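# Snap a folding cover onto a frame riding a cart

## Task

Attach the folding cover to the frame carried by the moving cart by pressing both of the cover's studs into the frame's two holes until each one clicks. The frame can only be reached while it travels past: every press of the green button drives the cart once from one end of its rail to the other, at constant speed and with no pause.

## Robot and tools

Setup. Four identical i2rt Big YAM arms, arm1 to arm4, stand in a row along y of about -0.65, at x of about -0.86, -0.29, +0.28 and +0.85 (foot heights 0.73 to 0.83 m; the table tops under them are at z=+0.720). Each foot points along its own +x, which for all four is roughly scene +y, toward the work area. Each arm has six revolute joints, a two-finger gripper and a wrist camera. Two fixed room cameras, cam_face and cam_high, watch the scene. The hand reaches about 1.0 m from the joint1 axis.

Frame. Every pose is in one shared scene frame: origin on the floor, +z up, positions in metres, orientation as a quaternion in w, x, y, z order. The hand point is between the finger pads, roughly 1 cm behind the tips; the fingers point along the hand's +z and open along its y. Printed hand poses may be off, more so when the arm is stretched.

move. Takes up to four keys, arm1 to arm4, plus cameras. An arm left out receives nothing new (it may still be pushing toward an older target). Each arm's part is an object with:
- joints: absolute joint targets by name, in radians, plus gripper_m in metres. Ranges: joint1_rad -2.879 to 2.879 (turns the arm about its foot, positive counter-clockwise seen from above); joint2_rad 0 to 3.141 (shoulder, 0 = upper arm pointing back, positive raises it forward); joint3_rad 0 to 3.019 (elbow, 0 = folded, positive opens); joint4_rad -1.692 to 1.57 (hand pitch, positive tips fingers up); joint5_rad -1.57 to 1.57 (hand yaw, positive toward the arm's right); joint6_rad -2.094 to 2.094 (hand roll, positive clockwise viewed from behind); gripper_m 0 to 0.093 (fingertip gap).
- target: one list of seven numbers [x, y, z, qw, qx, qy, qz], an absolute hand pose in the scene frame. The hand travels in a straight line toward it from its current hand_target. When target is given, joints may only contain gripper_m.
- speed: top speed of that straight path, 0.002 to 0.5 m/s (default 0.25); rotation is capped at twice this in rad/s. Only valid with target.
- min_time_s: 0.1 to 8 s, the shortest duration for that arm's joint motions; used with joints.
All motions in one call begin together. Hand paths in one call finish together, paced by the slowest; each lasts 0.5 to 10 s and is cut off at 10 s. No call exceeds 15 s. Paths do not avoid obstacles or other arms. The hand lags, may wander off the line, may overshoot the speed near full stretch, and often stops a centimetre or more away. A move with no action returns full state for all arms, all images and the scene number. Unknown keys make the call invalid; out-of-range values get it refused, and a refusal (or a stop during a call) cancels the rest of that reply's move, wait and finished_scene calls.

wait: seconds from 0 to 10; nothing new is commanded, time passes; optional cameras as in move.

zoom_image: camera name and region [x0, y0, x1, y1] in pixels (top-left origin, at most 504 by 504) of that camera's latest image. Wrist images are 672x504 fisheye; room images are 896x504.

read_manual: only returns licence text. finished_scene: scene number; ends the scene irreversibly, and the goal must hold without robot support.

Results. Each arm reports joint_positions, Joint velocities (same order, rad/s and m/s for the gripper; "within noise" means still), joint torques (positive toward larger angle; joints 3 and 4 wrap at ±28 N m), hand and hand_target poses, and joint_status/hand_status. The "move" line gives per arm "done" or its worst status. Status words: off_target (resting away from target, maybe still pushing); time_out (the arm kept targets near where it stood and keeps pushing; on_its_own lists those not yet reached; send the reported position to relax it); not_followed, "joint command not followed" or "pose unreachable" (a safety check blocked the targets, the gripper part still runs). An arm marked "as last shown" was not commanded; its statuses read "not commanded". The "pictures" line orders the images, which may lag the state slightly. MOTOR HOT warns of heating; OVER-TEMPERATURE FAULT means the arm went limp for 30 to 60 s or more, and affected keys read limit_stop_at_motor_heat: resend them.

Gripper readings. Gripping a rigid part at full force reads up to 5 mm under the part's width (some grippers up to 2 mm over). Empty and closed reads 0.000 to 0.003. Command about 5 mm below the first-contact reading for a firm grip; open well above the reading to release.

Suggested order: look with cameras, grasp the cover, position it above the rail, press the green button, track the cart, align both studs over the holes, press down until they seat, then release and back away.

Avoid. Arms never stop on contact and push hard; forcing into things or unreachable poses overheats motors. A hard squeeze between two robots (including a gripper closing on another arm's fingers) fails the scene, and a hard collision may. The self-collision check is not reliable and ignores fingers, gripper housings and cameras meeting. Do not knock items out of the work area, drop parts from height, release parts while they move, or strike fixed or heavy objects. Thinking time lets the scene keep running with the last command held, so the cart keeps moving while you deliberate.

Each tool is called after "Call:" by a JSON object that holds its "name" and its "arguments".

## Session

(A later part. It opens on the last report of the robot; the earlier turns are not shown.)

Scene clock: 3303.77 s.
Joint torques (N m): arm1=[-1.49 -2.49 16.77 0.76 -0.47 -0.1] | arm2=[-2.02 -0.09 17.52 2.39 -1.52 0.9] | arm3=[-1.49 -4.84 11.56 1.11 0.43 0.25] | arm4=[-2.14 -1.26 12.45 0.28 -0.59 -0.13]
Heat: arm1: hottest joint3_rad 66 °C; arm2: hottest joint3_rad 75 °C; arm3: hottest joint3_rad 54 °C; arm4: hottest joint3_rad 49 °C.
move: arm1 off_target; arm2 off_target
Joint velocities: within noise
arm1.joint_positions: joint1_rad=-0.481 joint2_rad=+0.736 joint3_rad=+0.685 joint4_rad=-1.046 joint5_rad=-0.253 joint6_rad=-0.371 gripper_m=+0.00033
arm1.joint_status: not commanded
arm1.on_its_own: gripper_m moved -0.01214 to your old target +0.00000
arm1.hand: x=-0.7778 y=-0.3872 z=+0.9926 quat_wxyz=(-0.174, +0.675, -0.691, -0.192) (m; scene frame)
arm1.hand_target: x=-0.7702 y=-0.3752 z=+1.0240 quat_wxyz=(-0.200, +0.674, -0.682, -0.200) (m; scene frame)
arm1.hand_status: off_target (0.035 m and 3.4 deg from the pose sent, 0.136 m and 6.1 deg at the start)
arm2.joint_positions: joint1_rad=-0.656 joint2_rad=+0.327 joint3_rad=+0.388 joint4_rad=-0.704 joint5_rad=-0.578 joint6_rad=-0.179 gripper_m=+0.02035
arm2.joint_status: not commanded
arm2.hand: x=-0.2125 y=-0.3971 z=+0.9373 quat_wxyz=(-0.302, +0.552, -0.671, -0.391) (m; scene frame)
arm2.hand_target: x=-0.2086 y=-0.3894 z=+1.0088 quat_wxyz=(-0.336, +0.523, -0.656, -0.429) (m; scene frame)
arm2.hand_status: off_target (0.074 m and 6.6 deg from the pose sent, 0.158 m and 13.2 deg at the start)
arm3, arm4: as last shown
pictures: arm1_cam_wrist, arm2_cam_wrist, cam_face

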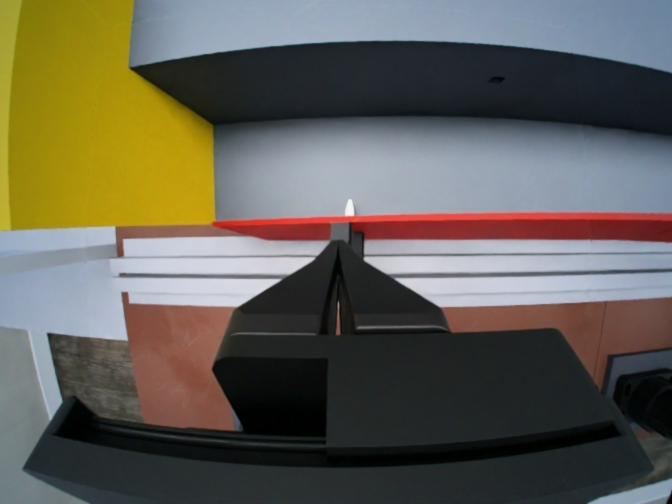

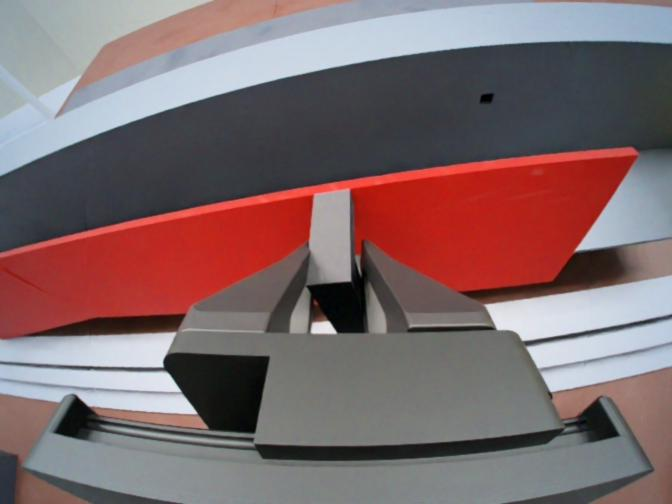

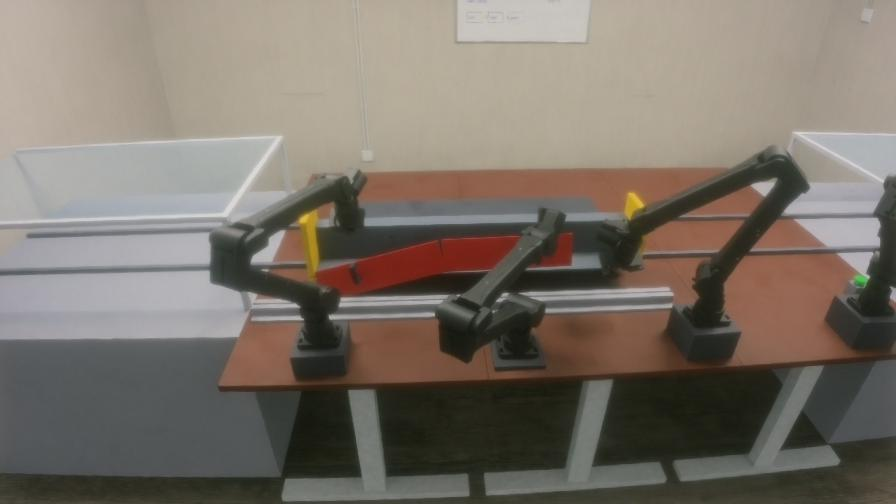

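Call:
{"name": "move", "arguments": {"arm2": {"target":[-0.19,-0.455,1.0,-0.336,0.526,-0.656,-0.425],"speed":0.08}, "arm1": {"joints":{"gripper_m":0.06}}, "cameras": ["arm1_cam_wrist","arm2_cam_wrist","cam_face","cam_high"]}}

Scene clock: 3314.13 s.
Joint torques (N m): arm1=[-2.26 -2.84 17.42 0.84 -0.4 -0.16] | arm2=[1.03 2.08 13.15 -0.85 -3.35 1.35] | arm3=[-1.44 -4.84 11.63 1.07 0.41 0.25] | arm4=[-2.2 -1.38 12.45 0.24 -0.6 -0.14]
Heat: arm1: hottest joint3_rad 66 °C; arm2: hottest joint3_rad 75 °C; arm3: hottest joint3_rad 54 °C; arm4: hottest joint3_rad 49 °C.
move: arm1 done; arm2 moving
Joint velocities: within noise
arm1.joint_positions: joint1_rad=-0.481 joint2_rad=+0.736 joint3_rad=+0.685 joint4_rad=-1.046 joint5_rad=-0.253 joint6_rad=-0.372 gripper_m=+0.05991
arm1.joint_status: all done
arm1.hand: x=-0.7778 y=-0.3872 z=+0.9926 quat_wxyz=(-0.174, +0.675, -0.690, -0.192) (m; scene frame)
arm1.hand_target: x=-0.7702 y=-0.3752 z=+1.0240 quat_wxyz=(-0.200, +0.675, -0.682, -0.200) (m; scene frame)
arm1.hand_status: not commanded
arm2.joint_positions: joint1_rad=-1.287 joint2_rad=+0.344 joint3_rad=+0.485 joint4_rad=-1.150 joint5_rad=-0.989 joint6_rad=-0.871 gripper_m=+0.02046
arm2.joint_status: not commanded
arm2.hand: x=-0.1756 y=-0.4636 z=+0.9617 quat_wxyz=(-0.359, +0.570, -0.642, -0.365) (m; scene frame)
arm2.hand_target: x=-0.1867 y=-0.4566 z=+0.9992 quat_wxyz=(-0.337, +0.531, -0.652, -0.423) (m; scene frame)
arm2.hand_status: moving (0.042 m and 9.0 deg from the pose sent, 0.088 m and 6.5 deg at the start)
arm3, arm4: as last shown
pictures: arm1_cam_wrist, arm2_cam_wrist, cam_face, cam_high

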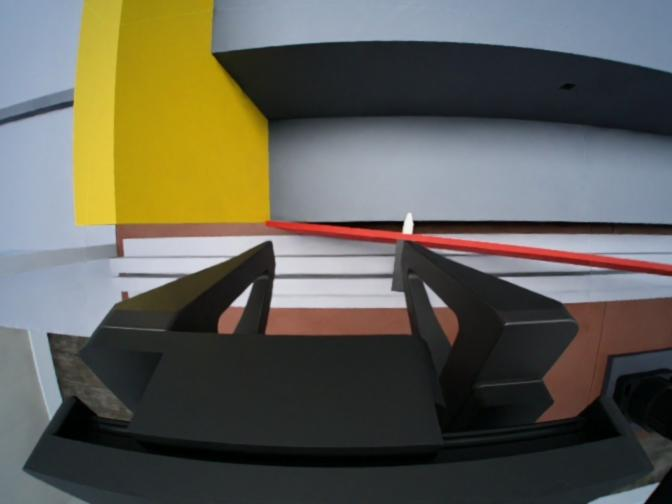

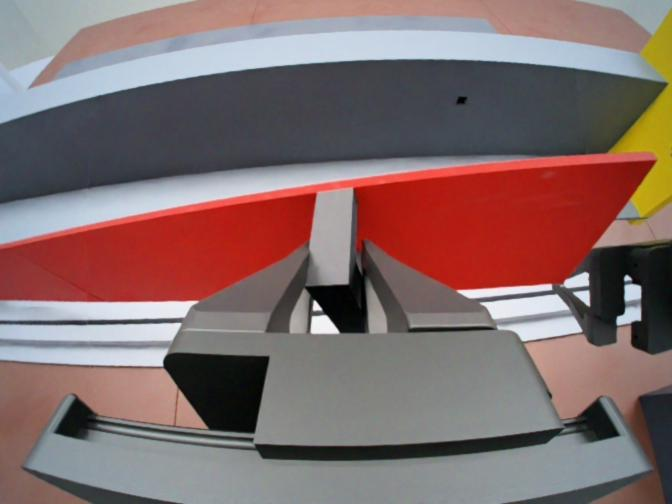

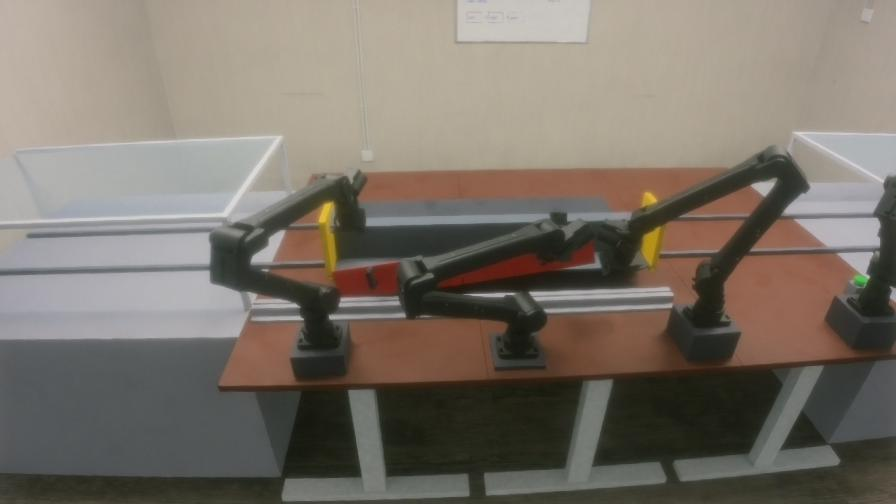

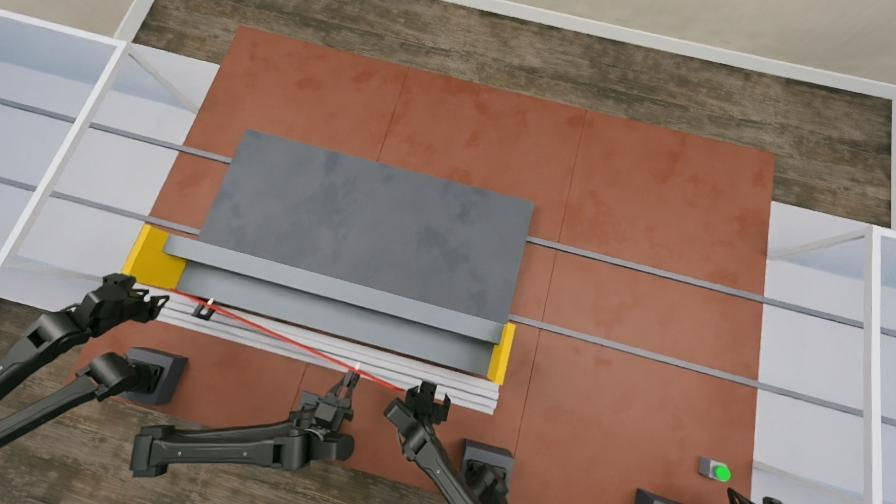

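Call:
{"name": "move", "arguments": {"arm2": {"target":[-0.17,-0.475,1.0,-0.2977,0.581,-0.6076,-0.4527],"speed":0.15}, "arm3": {"target":[0.12,-0.46,1.03,-0.183,0.683,-0.683,-0.183],"speed":0.25}, "cameras": ["arm1_cam_wrist","cam_face","cam_high"]}}

Scene clock: 3322.73 s.
Joint torques (N m): arm1=[-1.38 -2.73 16.99 0.87 -0.44 -0.16] | arm2=[-0.15 -1.44 9.52 -1.21 -1.69 0.69] | arm3=[-2.26 -2.02 14.58 0.5 0.04 -0.15] | arm4=[-2.26 -1.32 12.45 0.29 -0.59 -0.13]
Heat: arm1: hottest joint3_rad 66 °C; arm2: hottest joint3_rad 73 °C; arm3: hottest joint3_rad 54 °C; arm4: hottest joint3_rad 49 °C.
move: arm2 off_target; arm3 off_target
Joint velocities: within noise
arm1, arm4: as last shown
arm2.joint_positions: joint1_rad=-1.474 joint2_rad=+0.699 joint3_rad=+0.629 joint4_rad=-1.669 joint5_rad=-1.118 joint6_rad=-1.606 gripper_m=+0.02183
arm2.joint_status: not commanded
arm2.hand: x=-0.1694 y=-0.4784 z=+0.9812 quat_wxyz=(-0.304, +0.604, -0.596, -0.434) (m; scene frame)
arm2.hand_target: x=-0.1700 y=-0.4749 z=+0.9986 quat_wxyz=(-0.296, +0.580, -0.609, -0.453) (m; scene frame)
arm2.hand_status: off_target (0.019 m and 3.7 deg from the pose sent, 0.040 m and 12.9 deg at the start; a joint's target at an end of its range on 23 of 70 steps)
arm3.joint_positions: joint1_rad=+0.954 joint2_rad=+0.731 joint3_rad=+0.672 joint4_rad=-1.230 joint5_rad=+0.424 joint6_rad=+0.929 gripper_m=+0.08509
arm3.joint_status: not commanded
arm3.hand: x=+0.1263 y=-0.4650 z=+1.0066 quat_wxyz=(-0.186, +0.682, -0.688, -0.165) (m; scene frame)
arm3.hand_target: x=+0.1187 y=-0.4591 z=+1.0293 quat_wxyz=(-0.182, +0.681, -0.685, -0.184) (m; scene frame)
arm3.hand_status: off_target (0.025 m and 2.1 deg from the pose sent, 0.174 m and 3.4 deg at the start)
pictures: arm1_cam_wrist, cam_face, cam_high

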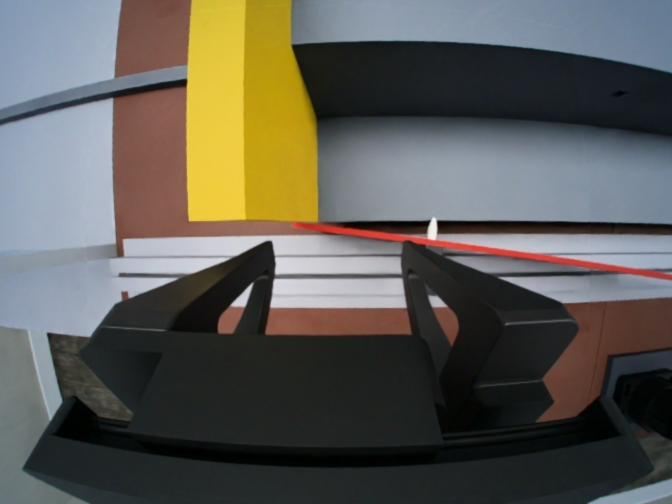

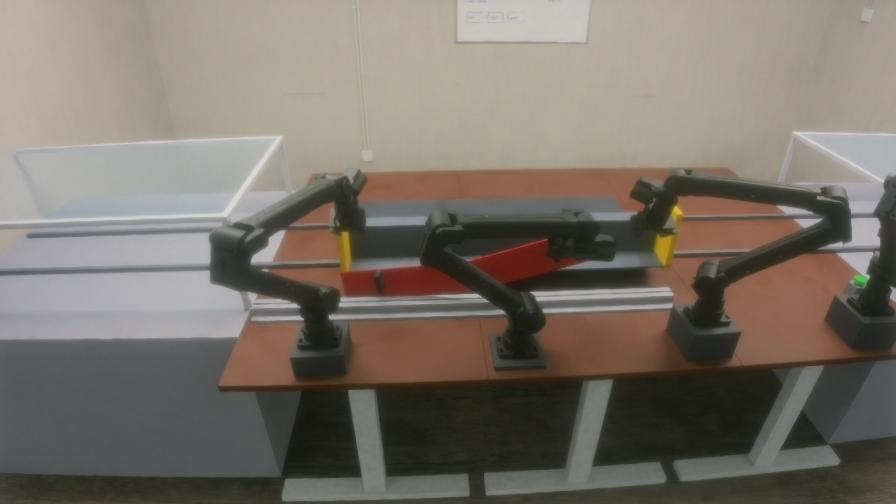

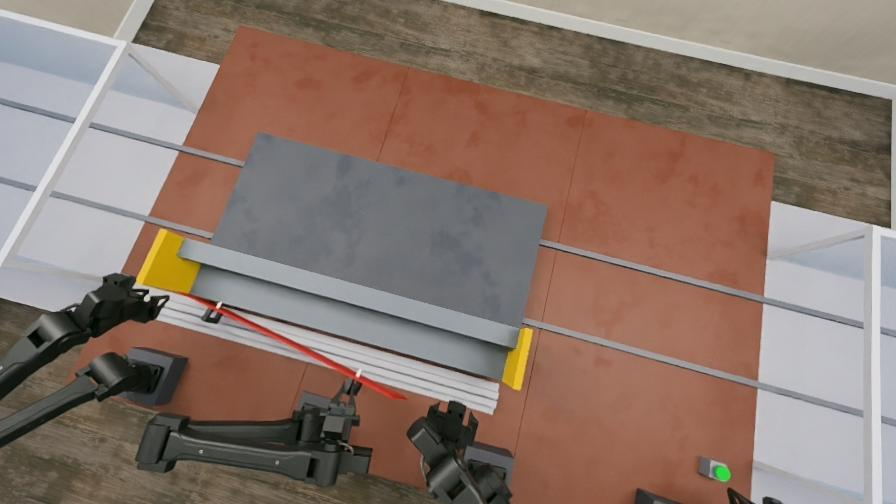

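Call:
{"name": "move", "arguments": {"arm2": {"target":[-0.16,-0.51,1.0,-0.2977,0.581,-0.6076,-0.4527],"speed":0.15}, "arm1": {"target":[-0.705,-0.41,0.95,-0.183,0.683,-0.683,-0.183],"speed":0.2}, "cameras": ["arm1_cam_wrist","cam_high"]}}

Scene clock: 3331.57 s.
Joint torques (N m): arm1=[-1.32 -3.6 10.32 1.61 -0.55 -0.11] | arm2=[-1.85 -1.03 11.56 -0.64 -0.81 0.74] | arm3=[-2.14 -2.08 14.56 0.49 0.03 -0.15] | arm4=[-2.14 -1.32 12.48 0.27 -0.59 -0.13]
Heat: arm1: hottest joint3_rad 65 °C; arm2: hottest joint3_rad 70 °C; arm3: hottest joint3_rad 54 °C; arm4: hottest joint3_rad 49 °C.
move: arm1 done; arm2 off_target
Joint velocities: within noise
arm1.joint_positions: joint1_rad=-0.803 joint2_rad=+0.844 joint3_rad=+0.634 joint4_rad=-0.974 joint5_rad=-0.375 joint6_rad=-0.693 gripper_m=+0.05991
arm1.joint_status: not commanded
arm1.hand: x=-0.7074 y=-0.4106 z=+0.9542 quat_wxyz=(-0.181, +0.679, -0.687, -0.185) (m; scene frame)
arm1.hand_target: x=-0.7054 y=-0.4102 z=+0.9508 quat_wxyz=(-0.183, +0.682, -0.684, -0.185) (m; scene frame)
arm1.hand_status: done (0.005 m and 0.7 deg from the pose sent, 0.087 m and 1.9 deg at the start)
arm2.joint_positions: joint1_rad=-1.600 joint2_rad=+0.591 joint3_rad=+0.629 joint4_rad=-1.678 joint5_rad=-1.006 joint6_rad=-1.580 gripper_m=+0.01933
arm2.joint_status: not commanded
arm2.hand: x=-0.1658 y=-0.5034 z=+0.9756 quat_wxyz=(-0.319, +0.599, -0.642, -0.356) (m; scene frame)
arm2.hand_target: x=-0.1611 y=-0.5043 z=+0.9987 quat_wxyz=(-0.323, +0.579, -0.660, -0.353) (m; scene frame)
arm2.hand_status: off_target (0.026 m and 12.2 deg from the pose sent, 0.038 m and 3.7 deg at the start; a joint's target at an end of its range on 48 of 48 steps)
arm3: as last shown
arm4.joint_positions: joint1_rad=-1.014 joint2_rad=+0.823 joint3_rad=+0.249 joint4_rad=-0.738 joint5_rad=-0.528 joint6_rad=-0.975 gripper_m=+0.00043
arm4.joint_status: not commanded
arm4.hand: x=+0.9804 y=-0.4786 z=+0.8544 quat_wxyz=(-0.181, +0.672, -0.684, -0.217) (m; scene frame)
arm4.hand_target: x=+0.9982 y=-0.4696 z=+0.8761 quat_wxyz=(-0.208, +0.676, -0.675, -0.211) (m; scene frame)
arm4.hand_status: not commanded
pictures: arm1_cam_wrist, cam_high

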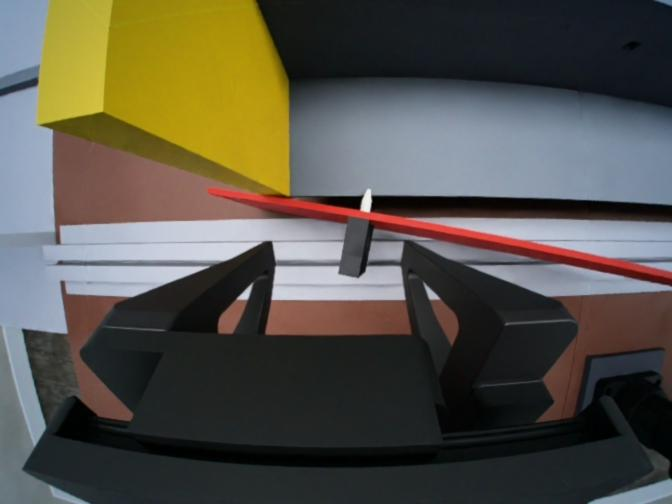

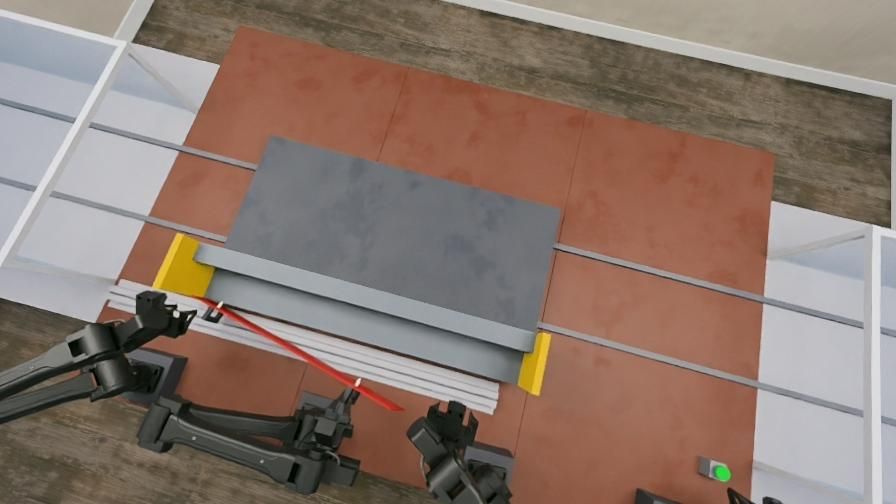

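Call:
{"name": "move", "arguments": {"arm1": {"target":[-0.693,-0.385,0.87,-0.183,0.683,-0.683,-0.183],"speed":0.15}, "cameras": ["arm1_cam_wrist"]}}

Scene clock: 3336.77 s.
Joint torques (N m): arm1=[-0.32 -4.37 9.09 1.62 -0.17 0.06] | arm2=[-0.97 -1.03 11.58 -0.65 -1.11 0.62] | arm3=[-2.2 -1.96 14.6 0.49 0.04 -0.14] | arm4=[-2.14 -1.26 12.46 0.21 -0.59 -0.13]
Heat: arm1: hottest joint3_rad 64 °C; arm2: hottest joint3_rad 68 °C; arm3: hottest joint3_rad 54 °C; arm4: hottest joint3_rad 49 °C.
move: arm1 done
Joint velocities: within noise
arm1.joint_positions: joint1_rad=-0.778 joint2_rad=+1.047 joint3_rad=+0.516 joint4_rad=-0.635 joint5_rad=-0.361 joint6_rad=-0.682 gripper_m=+0.05991
arm1.joint_status: not commanded
arm1.hand: x=-0.6901 y=-0.3869 z=+0.8751 quat_wxyz=(-0.187, +0.684, -0.681, -0.182) (m; scene frame)
arm1.hand_target: x=-0.6924 y=-0.3866 z=+0.8699 quat_wxyz=(-0.184, +0.683, -0.684, -0.182) (m; scene frame)
arm1.hand_status: done (0.006 m and 0.6 deg from the pose sent, 0.089 m and 0.7 deg at the start)
arm2.joint_positions: joint1_rad=-1.607 joint2_rad=+0.590 joint3_rad=+0.629 joint4_rad=-1.678 joint5_rad=-0.997 joint6_rad=-1.569 gripper_m=+0.01933
arm2.joint_status: not commanded
arm2.hand: x=-0.1651 y=-0.5052 z=+0.9745 quat_wxyz=(-0.316, +0.595, -0.649, -0.353) (m; scene frame)
arm2.hand_target: x=-0.1606 y=-0.5048 z=+0.9988 quat_wxyz=(-0.324, +0.578, -0.661, -0.352) (m; scene frame)
arm2.hand_status: not commanded
arm3, arm4: as last shown
pictures: arm1_cam_wrist

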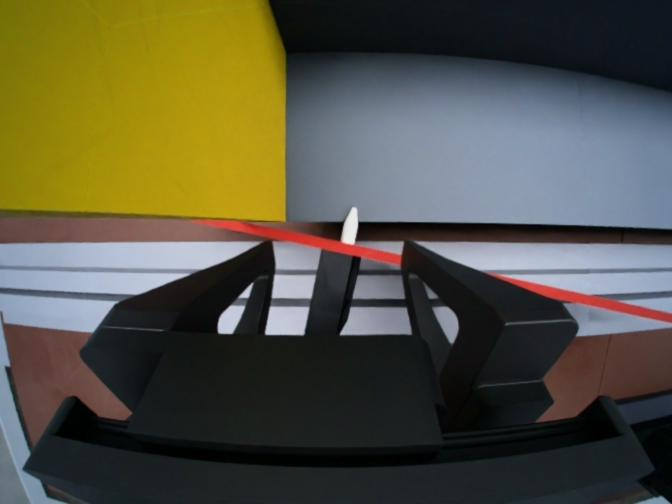

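Call:
{"name": "move", "arguments": {"arm1": {"joints":{"gripper_m":0.0}}}}

Call:
{"name": "move", "arguments": {"arm1": {"target":[-0.693,-0.45,0.905,-0.183,0.683,-0.683,-0.183],"speed":0.15}, "cameras": ["arm1_cam_wrist","arm2_cam_wrist","cam_high"]}}

Scene clock: 3346.50 s.
Joint torques (N m): arm1=[3.72 -8.7 8.06 0.08 -1.46 -1.81] | arm2=[-0.67 -0.97 9.74 -1.37 -1.31 0.66] | arm3=[-2.14 -1.96 14.6 0.51 0.04 -0.14] | arm4=[-2.26 -1.26 12.46 0.25 -0.58 -0.14]
Heat: arm1: hottest joint3_rad 61 °C; arm2: hottest joint3_rad 67 °C; arm3: hottest joint3_rad 54 °C; arm4: hottest joint3_rad 49 °C.
move: arm1 done
Joint velocities: within noise
arm1.joint_positions: joint1_rad=-0.828 joint2_rad=+1.081 joint3_rad=+0.530 joint4_rad=-0.594 joint5_rad=-0.330 joint6_rad=-0.484 gripper_m=+0.00033
arm1.joint_status: all done
arm1.hand: x=-0.6636 y=-0.3897 z=+0.8735 quat_wxyz=(-0.187, +0.594, -0.761, -0.182) (m; scene frame)
arm1.hand_target: x=-0.6910 y=-0.3854 z=+0.8708 quat_wxyz=(-0.187, +0.681, -0.684, -0.182) (m; scene frame)
arm1.hand_status: not commanded
arm2.joint_positions: joint1_rad=-1.627 joint2_rad=+0.588 joint3_rad=+0.652 joint4_rad=-1.660 joint5_rad=-0.991 joint6_rad=-1.571 gripper_m=+0.01933
arm2.joint_status: not commanded
arm2.hand: x=-0.1559 y=-0.5085 z=+0.9821 quat_wxyz=(-0.331, +0.598, -0.649, -0.334) (m; scene frame)
arm2.hand_target: x=-0.1600 y=-0.5053 z=+0.9990 quat_wxyz=(-0.326, +0.577, -0.662, -0.351) (m; scene frame)
arm2.hand_status: not commanded
arm3, arm4: as last shown
pictures: none

Scene clock: 3348.13 s.
Joint torques (N m): arm1=[-1.9 -3.66 11.04 0.44 -0.63 -0.05] | arm2=[-0.26 -1.03 8.73 -1.92 -1.17 0.68] | arm3=[-2.2 -2.02 14.54 0.51 0.03 -0.15] | arm4=[-2.14 -1.38 12.44 0.25 -0.59 -0.14]
Heat: arm1: hottest joint3_rad 61 °C; arm2: hottest joint3_rad 67 °C; arm3: hottest joint3_rad 54 °C; arm4: hottest joint3_rad 49 °C.
move: arm1 done
Joint velocities: within noise
arm1.joint_positions: joint1_rad=-0.964 joint2_rad=+0.863 joint3_rad=+0.502 joint4_rad=-0.905 joint5_rad=-0.431 joint6_rad=-0.874 gripper_m=+0.00033
arm1.joint_status: not commanded
arm1.hand: x=-0.6983 y=-0.4488 z=+0.9004 quat_wxyz=(-0.175, +0.684, -0.683, -0.185) (m; scene frame)
arm1.hand_target: x=-0.6960 y=-0.4490 z=+0.9048 quat_wxyz=(-0.179, +0.686, -0.681, -0.185) (m; scene frame)
arm1.hand_status: done (0.007 m and 1.0 deg from the pose sent, 0.074 m and 13.6 deg at the start)
arm2.joint_positions: joint1_rad=-1.630 joint2_rad=+0.588 joint3_rad=+0.665 joint4_rad=-1.649 joint5_rad=-0.997 joint6_rad=-1.581 gripper_m=+0.01933
arm2.joint_status: not commanded
arm2.hand: x=-0.1518 y=-0.5085 z=+0.9875 quat_wxyz=(-0.342, +0.604, -0.642, -0.326) (m; scene frame)
arm2.hand_target: x=-0.1600 y=-0.5052 z=+0.9992 quat_wxyz=(-0.326, +0.577, -0.662, -0.351) (m; scene frame)
arm2.hand_status: not commanded
arm3, arm4: as last shown
pictures: arm1_cam_wrist, arm2_cam_wrist, cam_high

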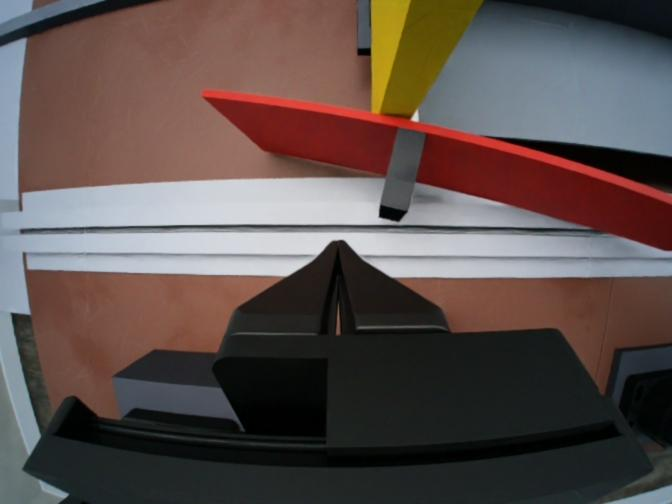

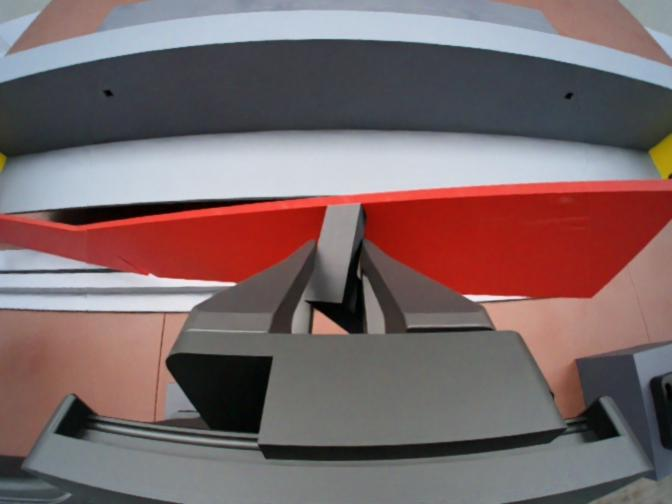

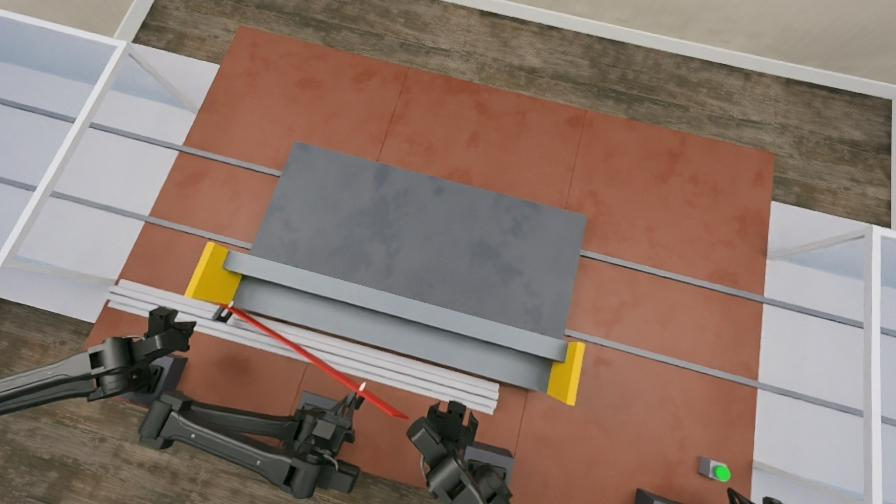

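Call:
{"name": "move", "arguments": {"arm3": {"target":[0.28,-0.46,1.05,-0.183,0.683,-0.683,-0.183],"speed":0.3}, "arm2": {"target":[-0.07,-0.53,0.98,-0.3827,0.5946,-0.5946,-0.3827],"speed":0.15}, "cameras": ["arm1_cam_wrist","arm2_cam_wrist","cam_high"]}}

Scene clock: 3354.63 s.
Joint torques (N m): arm1=[-1.79 -3.31 11.04 0.29 -0.55 -0.12] | arm2=[-1.14 -4.19 11.43 -1.35 -1.07 -0.19] | arm3=[-2.2 2.49 11.81 1.31 -0.29 -0.12] | arm4=[-2.2 -1.26 12.46 0.28 -0.59 -0.13]
Heat: arm1: hottest joint3_rad 61 °C; arm2: hottest joint3_rad 65 °C; arm3: hottest joint3_rad 54 °C; arm4: hottest joint3_rad 49 °C.
move: arm2 off_target; arm3 done
Joint velocities: within noise
arm1, arm4: as last shown
arm2.joint_positions: joint1_rad=-1.750 joint2_rad=+1.010 joint3_rad=+0.680 joint4_rad=-1.675 joint5_rad=-1.103 joint6_rad=-1.985 gripper_m=+0.01936
arm2.joint_status: not commanded
arm2.hand: x=-0.0859 y=-0.5259 z=+0.9543 quat_wxyz=(-0.359, +0.581, -0.610, -0.402) (m; scene frame)
arm2.hand_target: x=-0.0718 y=-0.5278 z=+0.9780 quat_wxyz=(-0.379, +0.593, -0.598, -0.385) (m; scene frame)
arm2.hand_status: off_target (0.030 m and 4.2 deg from the pose sent, 0.085 m and 9.7 deg at the start; a joint's target at an end of its range on 44 of 62 steps)
arm3.joint_positions: joint1_rad=-0.057 joint2_rad=+0.396 joint3_rad=+0.660 joint4_rad=-1.311 joint5_rad=-0.033 joint6_rad=-0.005 gripper_m=+0.08509
arm3.joint_status: not commanded
arm3.hand: x=+0.2783 y=-0.4626 z=+1.0447 quat_wxyz=(-0.179, +0.678, -0.689, -0.186) (m; scene frame)
arm3.hand_target: x=+0.2793 y=-0.4599 z=+1.0510 quat_wxyz=(-0.183, +0.681, -0.684, -0.186) (m; scene frame)
arm3.hand_status: done (0.006 m and 1.0 deg from the pose sent, 0.160 m and 2.1 deg at the start)
pictures: arm1_cam_wrist, arm2_cam_wrist, cam_high

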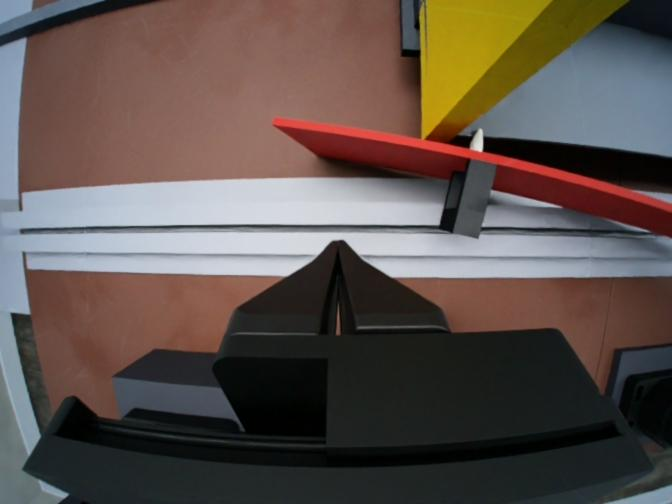

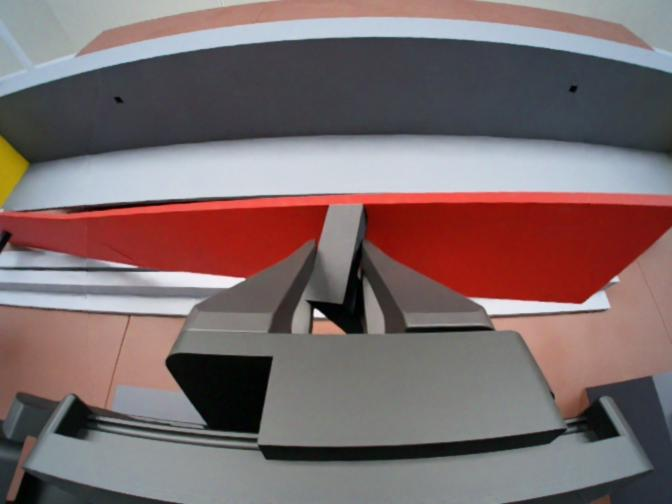

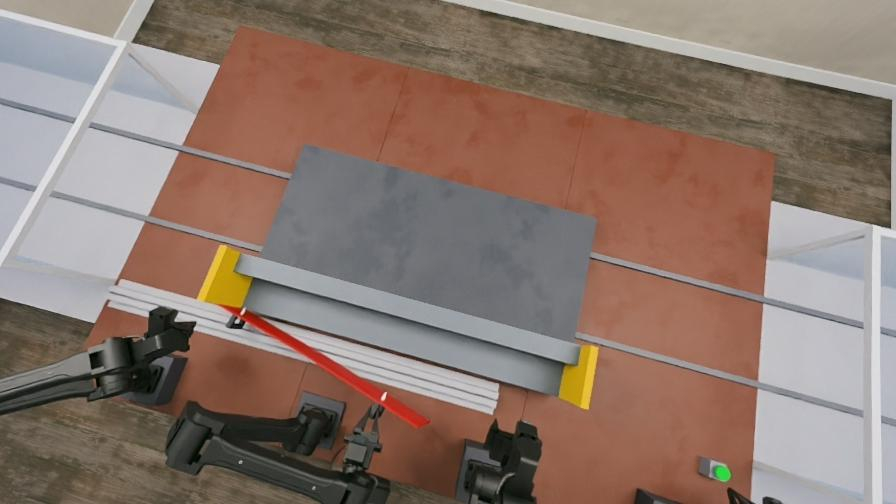

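Call:
{"name": "move", "arguments": {"arm2": {"target":[-0.01,-0.51,0.97,-0.3827,0.5946,-0.5946,-0.3827],"speed":0.15}, "arm1": {"target":[-0.56,-0.42,0.93,-0.2053,0.588,-0.766,-0.1575],"speed":0.25,"joints":{"gripper_m":0.07}}, "cameras": ["arm1_cam_wrist","cam_high"]}}

Scene clock: 3364.57 s.
Joint torques (N m): arm1=[-1.08 -6.77 14.86 1.51 -0.29 0.11] | arm2=[-0.38 -6.48 11.59 0.46 -1.08 0.23] | arm3=[-2.26 2.43 11.84 1.28 -0.29 -0.15] | arm4=[-1.96 -1.44 12.45 0.28 -0.58 -0.14]
Heat: arm1: hottest joint3_rad 61 °C; arm2: hottest joint3_rad 64 °C; arm3: hottest joint3_rad 53 °C; arm4: hottest joint3_rad 49 °C.
move: arm1 off_target; arm2 off_target
Joint velocities: within noise
arm1.joint_positions: joint1_rad=-1.096 joint2_rad=+1.173 joint3_rad=+0.709 joint4_rad=-0.802 joint5_rad=-0.388 joint6_rad=-0.754 gripper_m=+0.06991
arm1.joint_status: all done
arm1.hand: x=-0.5851 y=-0.4325 z=+0.9064 quat_wxyz=(-0.175, +0.593, -0.769, -0.164) (m; scene frame)
arm1.hand_target: x=-0.5622 y=-0.4207 z=+0.9295 quat_wxyz=(-0.205, +0.590, -0.765, -0.158) (m; scene frame)
arm1.hand_status: off_target (0.037 m and 3.6 deg from the pose sent, 0.144 m and 15.3 deg at the start)
arm2.joint_positions: joint1_rad=-1.658 joint2_rad=+1.144 joint3_rad=+0.752 joint4_rad=-1.437 joint5_rad=-1.138 joint6_rad=-1.807 gripper_m=+0.01886
arm2.joint_status: not commanded
arm2.hand: x=-0.0308 y=-0.5116 z=+0.9436 quat_wxyz=(-0.364, +0.586, -0.604, -0.400) (m; scene frame)
arm2.hand_target: x=-0.0119 y=-0.5104 z=+0.9700 quat_wxyz=(-0.385, +0.596, -0.592, -0.381) (m; scene frame)
arm2.hand_status: off_target (0.034 m and 3.2 deg from the pose sent, 0.079 m and 4.2 deg at the start)
arm3, arm4: as last shown
arm3.hand_target: x=+0.2793 y=-0.4599 z=+1.0510 quat_wxyz=(-0.183, +0.681, -0.684, -0.187) (m; scene frame)
pictures: arm1_cam_wrist, cam_high

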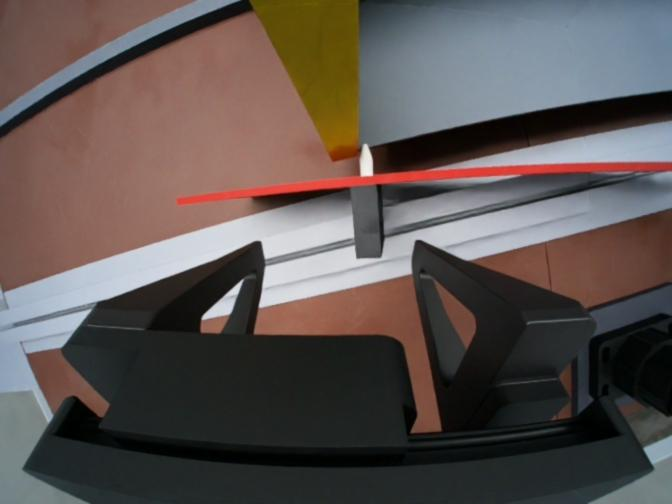

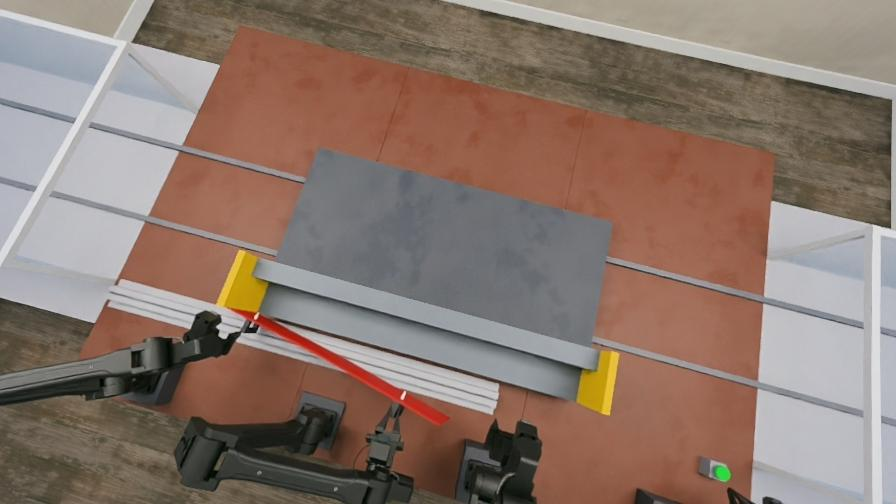

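Call:
{"name": "move", "arguments": {"arm1": {"target":[-0.525,-0.365,0.885,-0.2053,0.588,-0.766,-0.1575],"speed":0.2}, "cameras": ["arm1_cam_wrist"]}}

Call:
{"name": "move", "arguments": {"arm1": {"joints":{"gripper_m":0.0}}, "cameras": ["arm1_cam_wrist"]}}

Scene clock: 3369.87 s.
Joint torques (N m): arm1=[4.54 -5.89 16.68 1.89 0.09 -0.12] | arm2=[-0.44 -6.71 8.96 -0.73 -0.67 0.32] | arm3=[-2.37 2.32 11.81 1.29 -0.29 -0.15] | arm4=[-2.2 -1.44 12.45 0.25 -0.58 -0.14]
Heat: arm1: hottest joint3_rad 62 °C; arm2: hottest joint3_rad 64 °C; arm3: hottest joint3_rad 53 °C; arm4: hottest joint3_rad 49 °C.
move: arm1 off_target
Joint velocities: within noise
arm1.joint_positions: joint1_rad=-1.087 joint2_rad=+1.341 joint3_rad=+0.735 joint4_rad=-0.623 joint5_rad=-0.367 joint6_rad=-0.634 gripper_m=+0.06991
arm1.joint_status: not commanded
arm1.hand: x=-0.5455 y=-0.4113 z=+0.8701 quat_wxyz=(-0.181, +0.551, -0.798, -0.163) (m; scene frame)
arm1.hand_target: x=-0.5286 y=-0.3696 z=+0.8872 quat_wxyz=(-0.206, +0.583, -0.769, -0.161) (m; scene frame)
arm1.hand_status: off_target (0.053 m and 6.3 deg from the pose sent, 0.093 m and 3.6 deg at the start)
arm2.joint_positions: joint1_rad=-1.666 joint2_rad=+1.144 joint3_rad=+0.793 joint4_rad=-1.414 joint5_rad=-1.149 joint6_rad=-1.810 gripper_m=+0.01885
arm2.joint_status: not commanded
arm2.hand: x=-0.0143 y=-0.5142 z=+0.9577 quat_wxyz=(-0.387, +0.596, -0.592, -0.379) (m; scene frame)
arm2.hand_target: x=-0.0108 y=-0.5125 z=+0.9703 quat_wxyz=(-0.386, +0.594, -0.595, -0.380) (m; scene frame)
arm2.hand_status: not commanded
arm3, arm4: as last shown
pictures: arm1_cam_wrist

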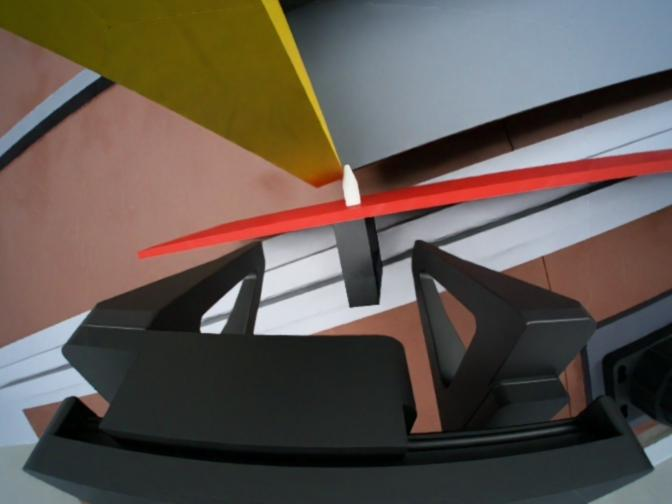

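Scene clock: 3373.53 s.
Joint torques (N m): arm1=[5.42 -7.47 14.2 1.83 -0.65 -0.86] | arm2=[-0.5 -6.83 6.79 -1.35 -0.25 0.53] | arm3=[-2.32 2.43 11.85 1.29 -0.3 -0.16] | arm4=[-2.14 -1.44 12.46 0.27 -0.59 -0.13]
Heat: arm1: hottest joint3_rad 62 °C; arm2: hottest joint3_rad 63 °C; arm3: hottest joint3_rad 53 °C; arm4: hottest joint3_rad 50 °C.
move: arm1 done
Joint velocities: within noise
arm1.joint_positions: joint1_rad=-1.096 joint2_rad=+1.366 joint3_rad=+0.762 joint4_rad=-0.611 joint5_rad=-0.345 joint6_rad=-0.561 gripper_m=+0.00033
arm1.joint_status: all done
arm1.hand: x=-0.5299 y=-0.4110 z=+0.8710 quat_wxyz=(-0.183, +0.517, -0.821, -0.158) (m; scene frame)
arm1.hand_target: x=-0.5273 y=-0.3700 z=+0.8872 quat_wxyz=(-0.207, +0.582, -0.770, -0.158) (m; scene frame)
arm1.hand_status: not commanded
arm2.joint_positions: joint1_rad=-1.669 joint2_rad=+1.144 joint3_rad=+0.818 joint4_rad=-1.399 joint5_rad=-1.170 joint6_rad=-1.834 gripper_m=+0.01885
arm2.joint_status: not commanded
arm2.hand: x=-0.0043 y=-0.5144 z=+0.9688 quat_wxyz=(-0.410, +0.606, -0.575, -0.366) (m; scene frame)
arm2.hand_target: x=-0.0108 y=-0.5120 z=+0.9709 quat_wxyz=(-0.388, +0.593, -0.594, -0.381) (m; scene frame)
arm2.hand_status: not commanded
arm3, arm4: as last shown
pictures: arm1_cam_wrist

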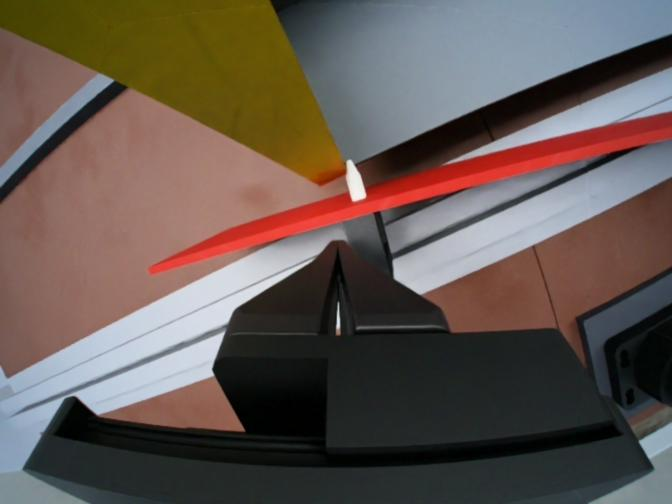

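Call:
{"name": "move", "arguments": {"arm2": {"target":[0.07,-0.56,0.99,-0.3827,0.5946,-0.5946,-0.3827],"speed":0.2}, "arm1": {"target":[-0.54,-0.45,0.95,-0.2053,0.588,-0.766,-0.1575],"speed":0.2,"joints":{"gripper_m":0.07}}, "cameras": ["arm1_cam_wrist","cam_high"]}}

Scene clock: 3384.37 s.
Joint torques (N m): arm1=[-1.03 -8 14.99 0.34 -0.61 -0.12] | arm2=[-1.14 -10.05 11.34 -2.1 -0.84 0.11] | arm3=[-2.32 2.49 11.84 1.28 -0.29 -0.16] | arm4=[-2.14 -1.26 12.46 0.28 -0.58 -0.14]
Heat: arm1: hottest joint3_rad 61 °C; arm2: hottest joint3_rad 61 °C; arm3: hottest joint3_rad 52 °C; arm4: hottest joint3_rad 50 °C.
move: arm1 off_target; arm2 off_target
Joint velocities: within noise
arm1.joint_positions: joint1_rad=-1.199 joint2_rad=+1.186 joint3_rad=+0.771 joint4_rad=-0.881 joint5_rad=-0.418 joint6_rad=-0.837 gripper_m=+0.06991
arm1.joint_status: all done
arm1.hand: x=-0.5605 y=-0.4555 z=+0.9242 quat_wxyz=(-0.178, +0.584, -0.774, -0.165) (m; scene frame)
arm1.hand_target: x=-0.5420 y=-0.4491 z=+0.9498 quat_wxyz=(-0.205, +0.589, -0.765, -0.158) (m; scene frame)
arm1.hand_status: off_target (0.033 m and 3.4 deg from the pose sent, 0.089 m and 10.6 deg at the start)
arm2.joint_positions: joint1_rad=-1.767 joint2_rad=+1.417 joint3_rad=+1.030 joint4_rad=-1.634 joint5_rad=-1.101 joint6_rad=-2.043 gripper_m=+0.02011
arm2.joint_status: not commanded
arm2.hand: x=+0.0563 y=-0.5579 z=+0.9610 quat_wxyz=(-0.370, +0.591, -0.600, -0.393) (m; scene frame)
arm2.hand_target: x=+0.0683 y=-0.5601 z=+0.9878 quat_wxyz=(-0.380, +0.596, -0.595, -0.381) (m; scene frame)
arm2.hand_status: off_target (0.032 m and 2.1 deg from the pose sent, 0.090 m and 4.5 deg at the start)
arm3: as last shown
arm4.joint_positions: joint1_rad=-1.014 joint2_rad=+0.823 joint3_rad=+0.249 joint4_rad=-0.738 joint5_rad=-0.528 joint6_rad=-0.975 gripper_m=+0.00043
arm4.joint_status: not commanded
arm4.hand: x=+0.9804 y=-0.4786 z=+0.8544 quat_wxyz=(-0.181, +0.672, -0.684, -0.217) (m; scene frame)
arm4.hand_target: x=+0.9982 y=-0.4696 z=+0.8761 quat_wxyz=(-0.208, +0.676, -0.675, -0.211) (m; scene frame)
arm4.hand_status: not commanded
pictures: arm1_cam_wrist, cam_high

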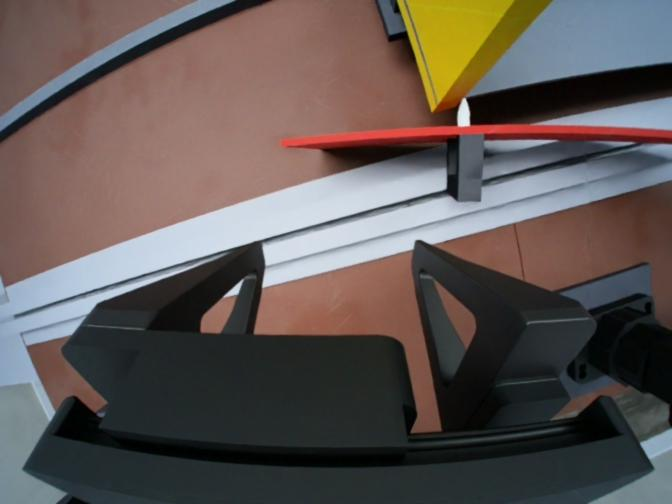

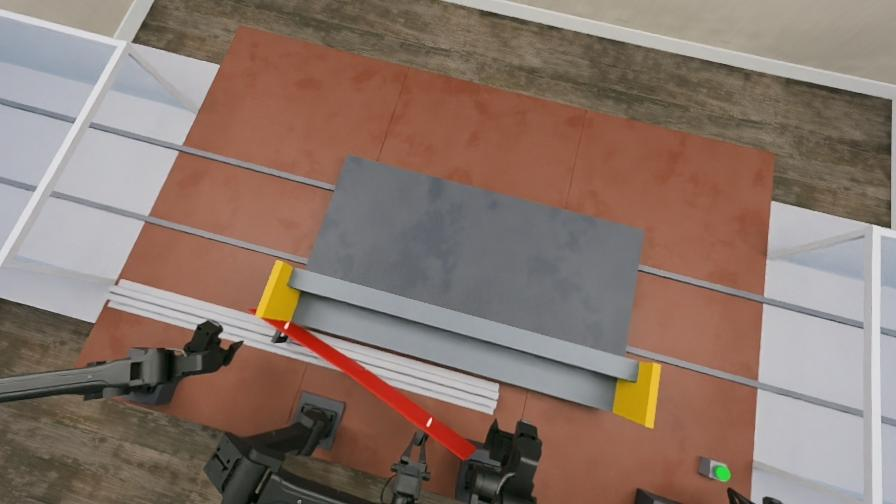

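Call:
{"name": "move", "arguments": {"arm1": {"target":[-0.485,-0.285,1.02,0,0.7071,-0.7071,0],"speed":0.3,"joints":{"gripper_m":0.0}}, "cameras": ["arm1_cam_wrist","cam_high"]}}

Scene clock: 3411.97 s.
Joint torques (N m): arm1=[-1.55 -13.86 15.54 -0.31 -0.01 0.05] | arm2=[-1.14 -10.11 11.4 -2.15 -0.84 0.02] | arm3=[-2.32 2.37 11.85 1.31 -0.3 -0.16] | arm4=[-2.2 -1.32 12.44 0.27 -0.59 -0.13]
Heat: arm1: hottest joint3_rad 65 °C; arm2: hottest joint3_rad 62 °C; arm3: hottest joint3_rad 52 °C; arm4: hottest joint3_rad 50 °C.
move: arm1 off_target
Joint velocities: within noise
arm1.joint_positions: joint1_rad=-0.815 joint2_rad=+1.714 joint3_rad=+1.610 joint4_rad=-1.506 joint5_rad=-0.010 joint6_rad=-0.817 gripper_m=+0.00033
arm1.joint_status: all done
arm1.hand: x=-0.4978 y=-0.2953 z=+1.0035 quat_wxyz=(+0.018, +0.715, -0.699, +0.001) (m; scene frame)
arm1.hand_target: x=-0.4856 y=-0.2842 z=+1.0194 quat_wxyz=(-0.001, +0.711, -0.703, +0.003) (m; scene frame)
arm1.hand_status: off_target (0.023 m and 2.5 deg from the pose sent, 0.210 m and 32.2 deg at the start)
arm2.joint_positions: joint1_rad=-1.767 joint2_rad=+1.417 joint3_rad=+1.030 joint4_rad=-1.635 joint5_rad=-1.101 joint6_rad=-2.043 gripper_m=+0.02011
arm2.joint_status: not commanded
arm2.hand: x=+0.0561 y=-0.5578 z=+0.9612 quat_wxyz=(-0.369, +0.590, -0.600, -0.394) (m; scene frame)
arm2.hand_target: x=+0.0681 y=-0.5600 z=+0.9879 quat_wxyz=(-0.380, +0.596, -0.596, -0.382) (m; scene frame)
arm2.hand_status: not commanded
arm3, arm4: as last shown
pictures: arm1_cam_wrist, cam_high

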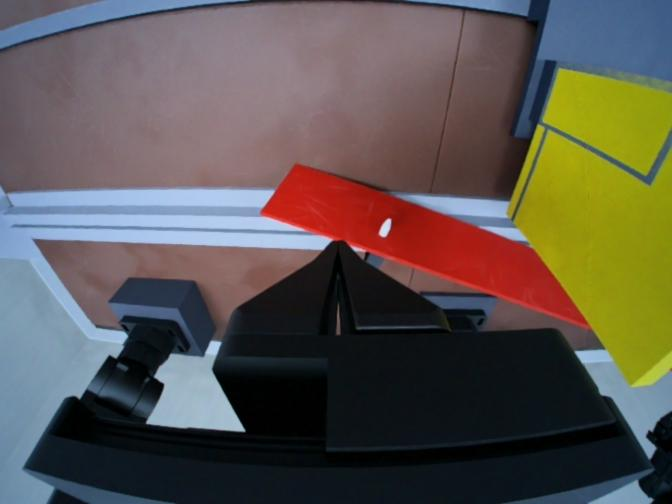

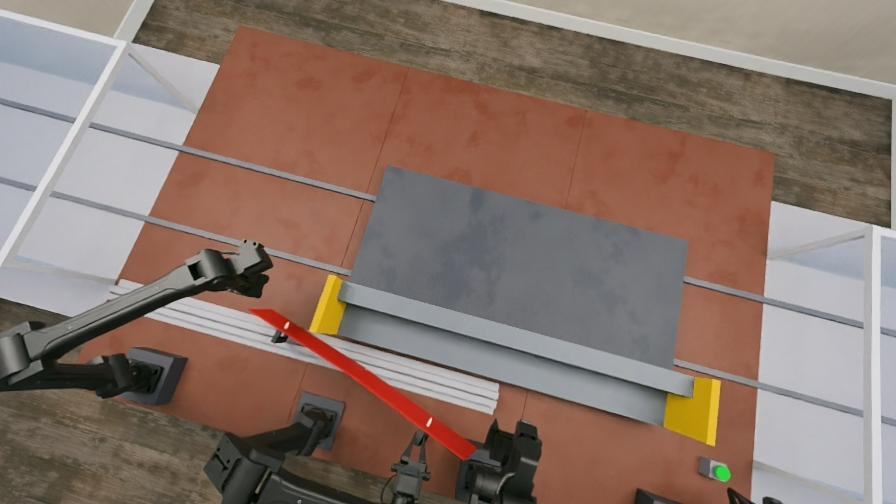

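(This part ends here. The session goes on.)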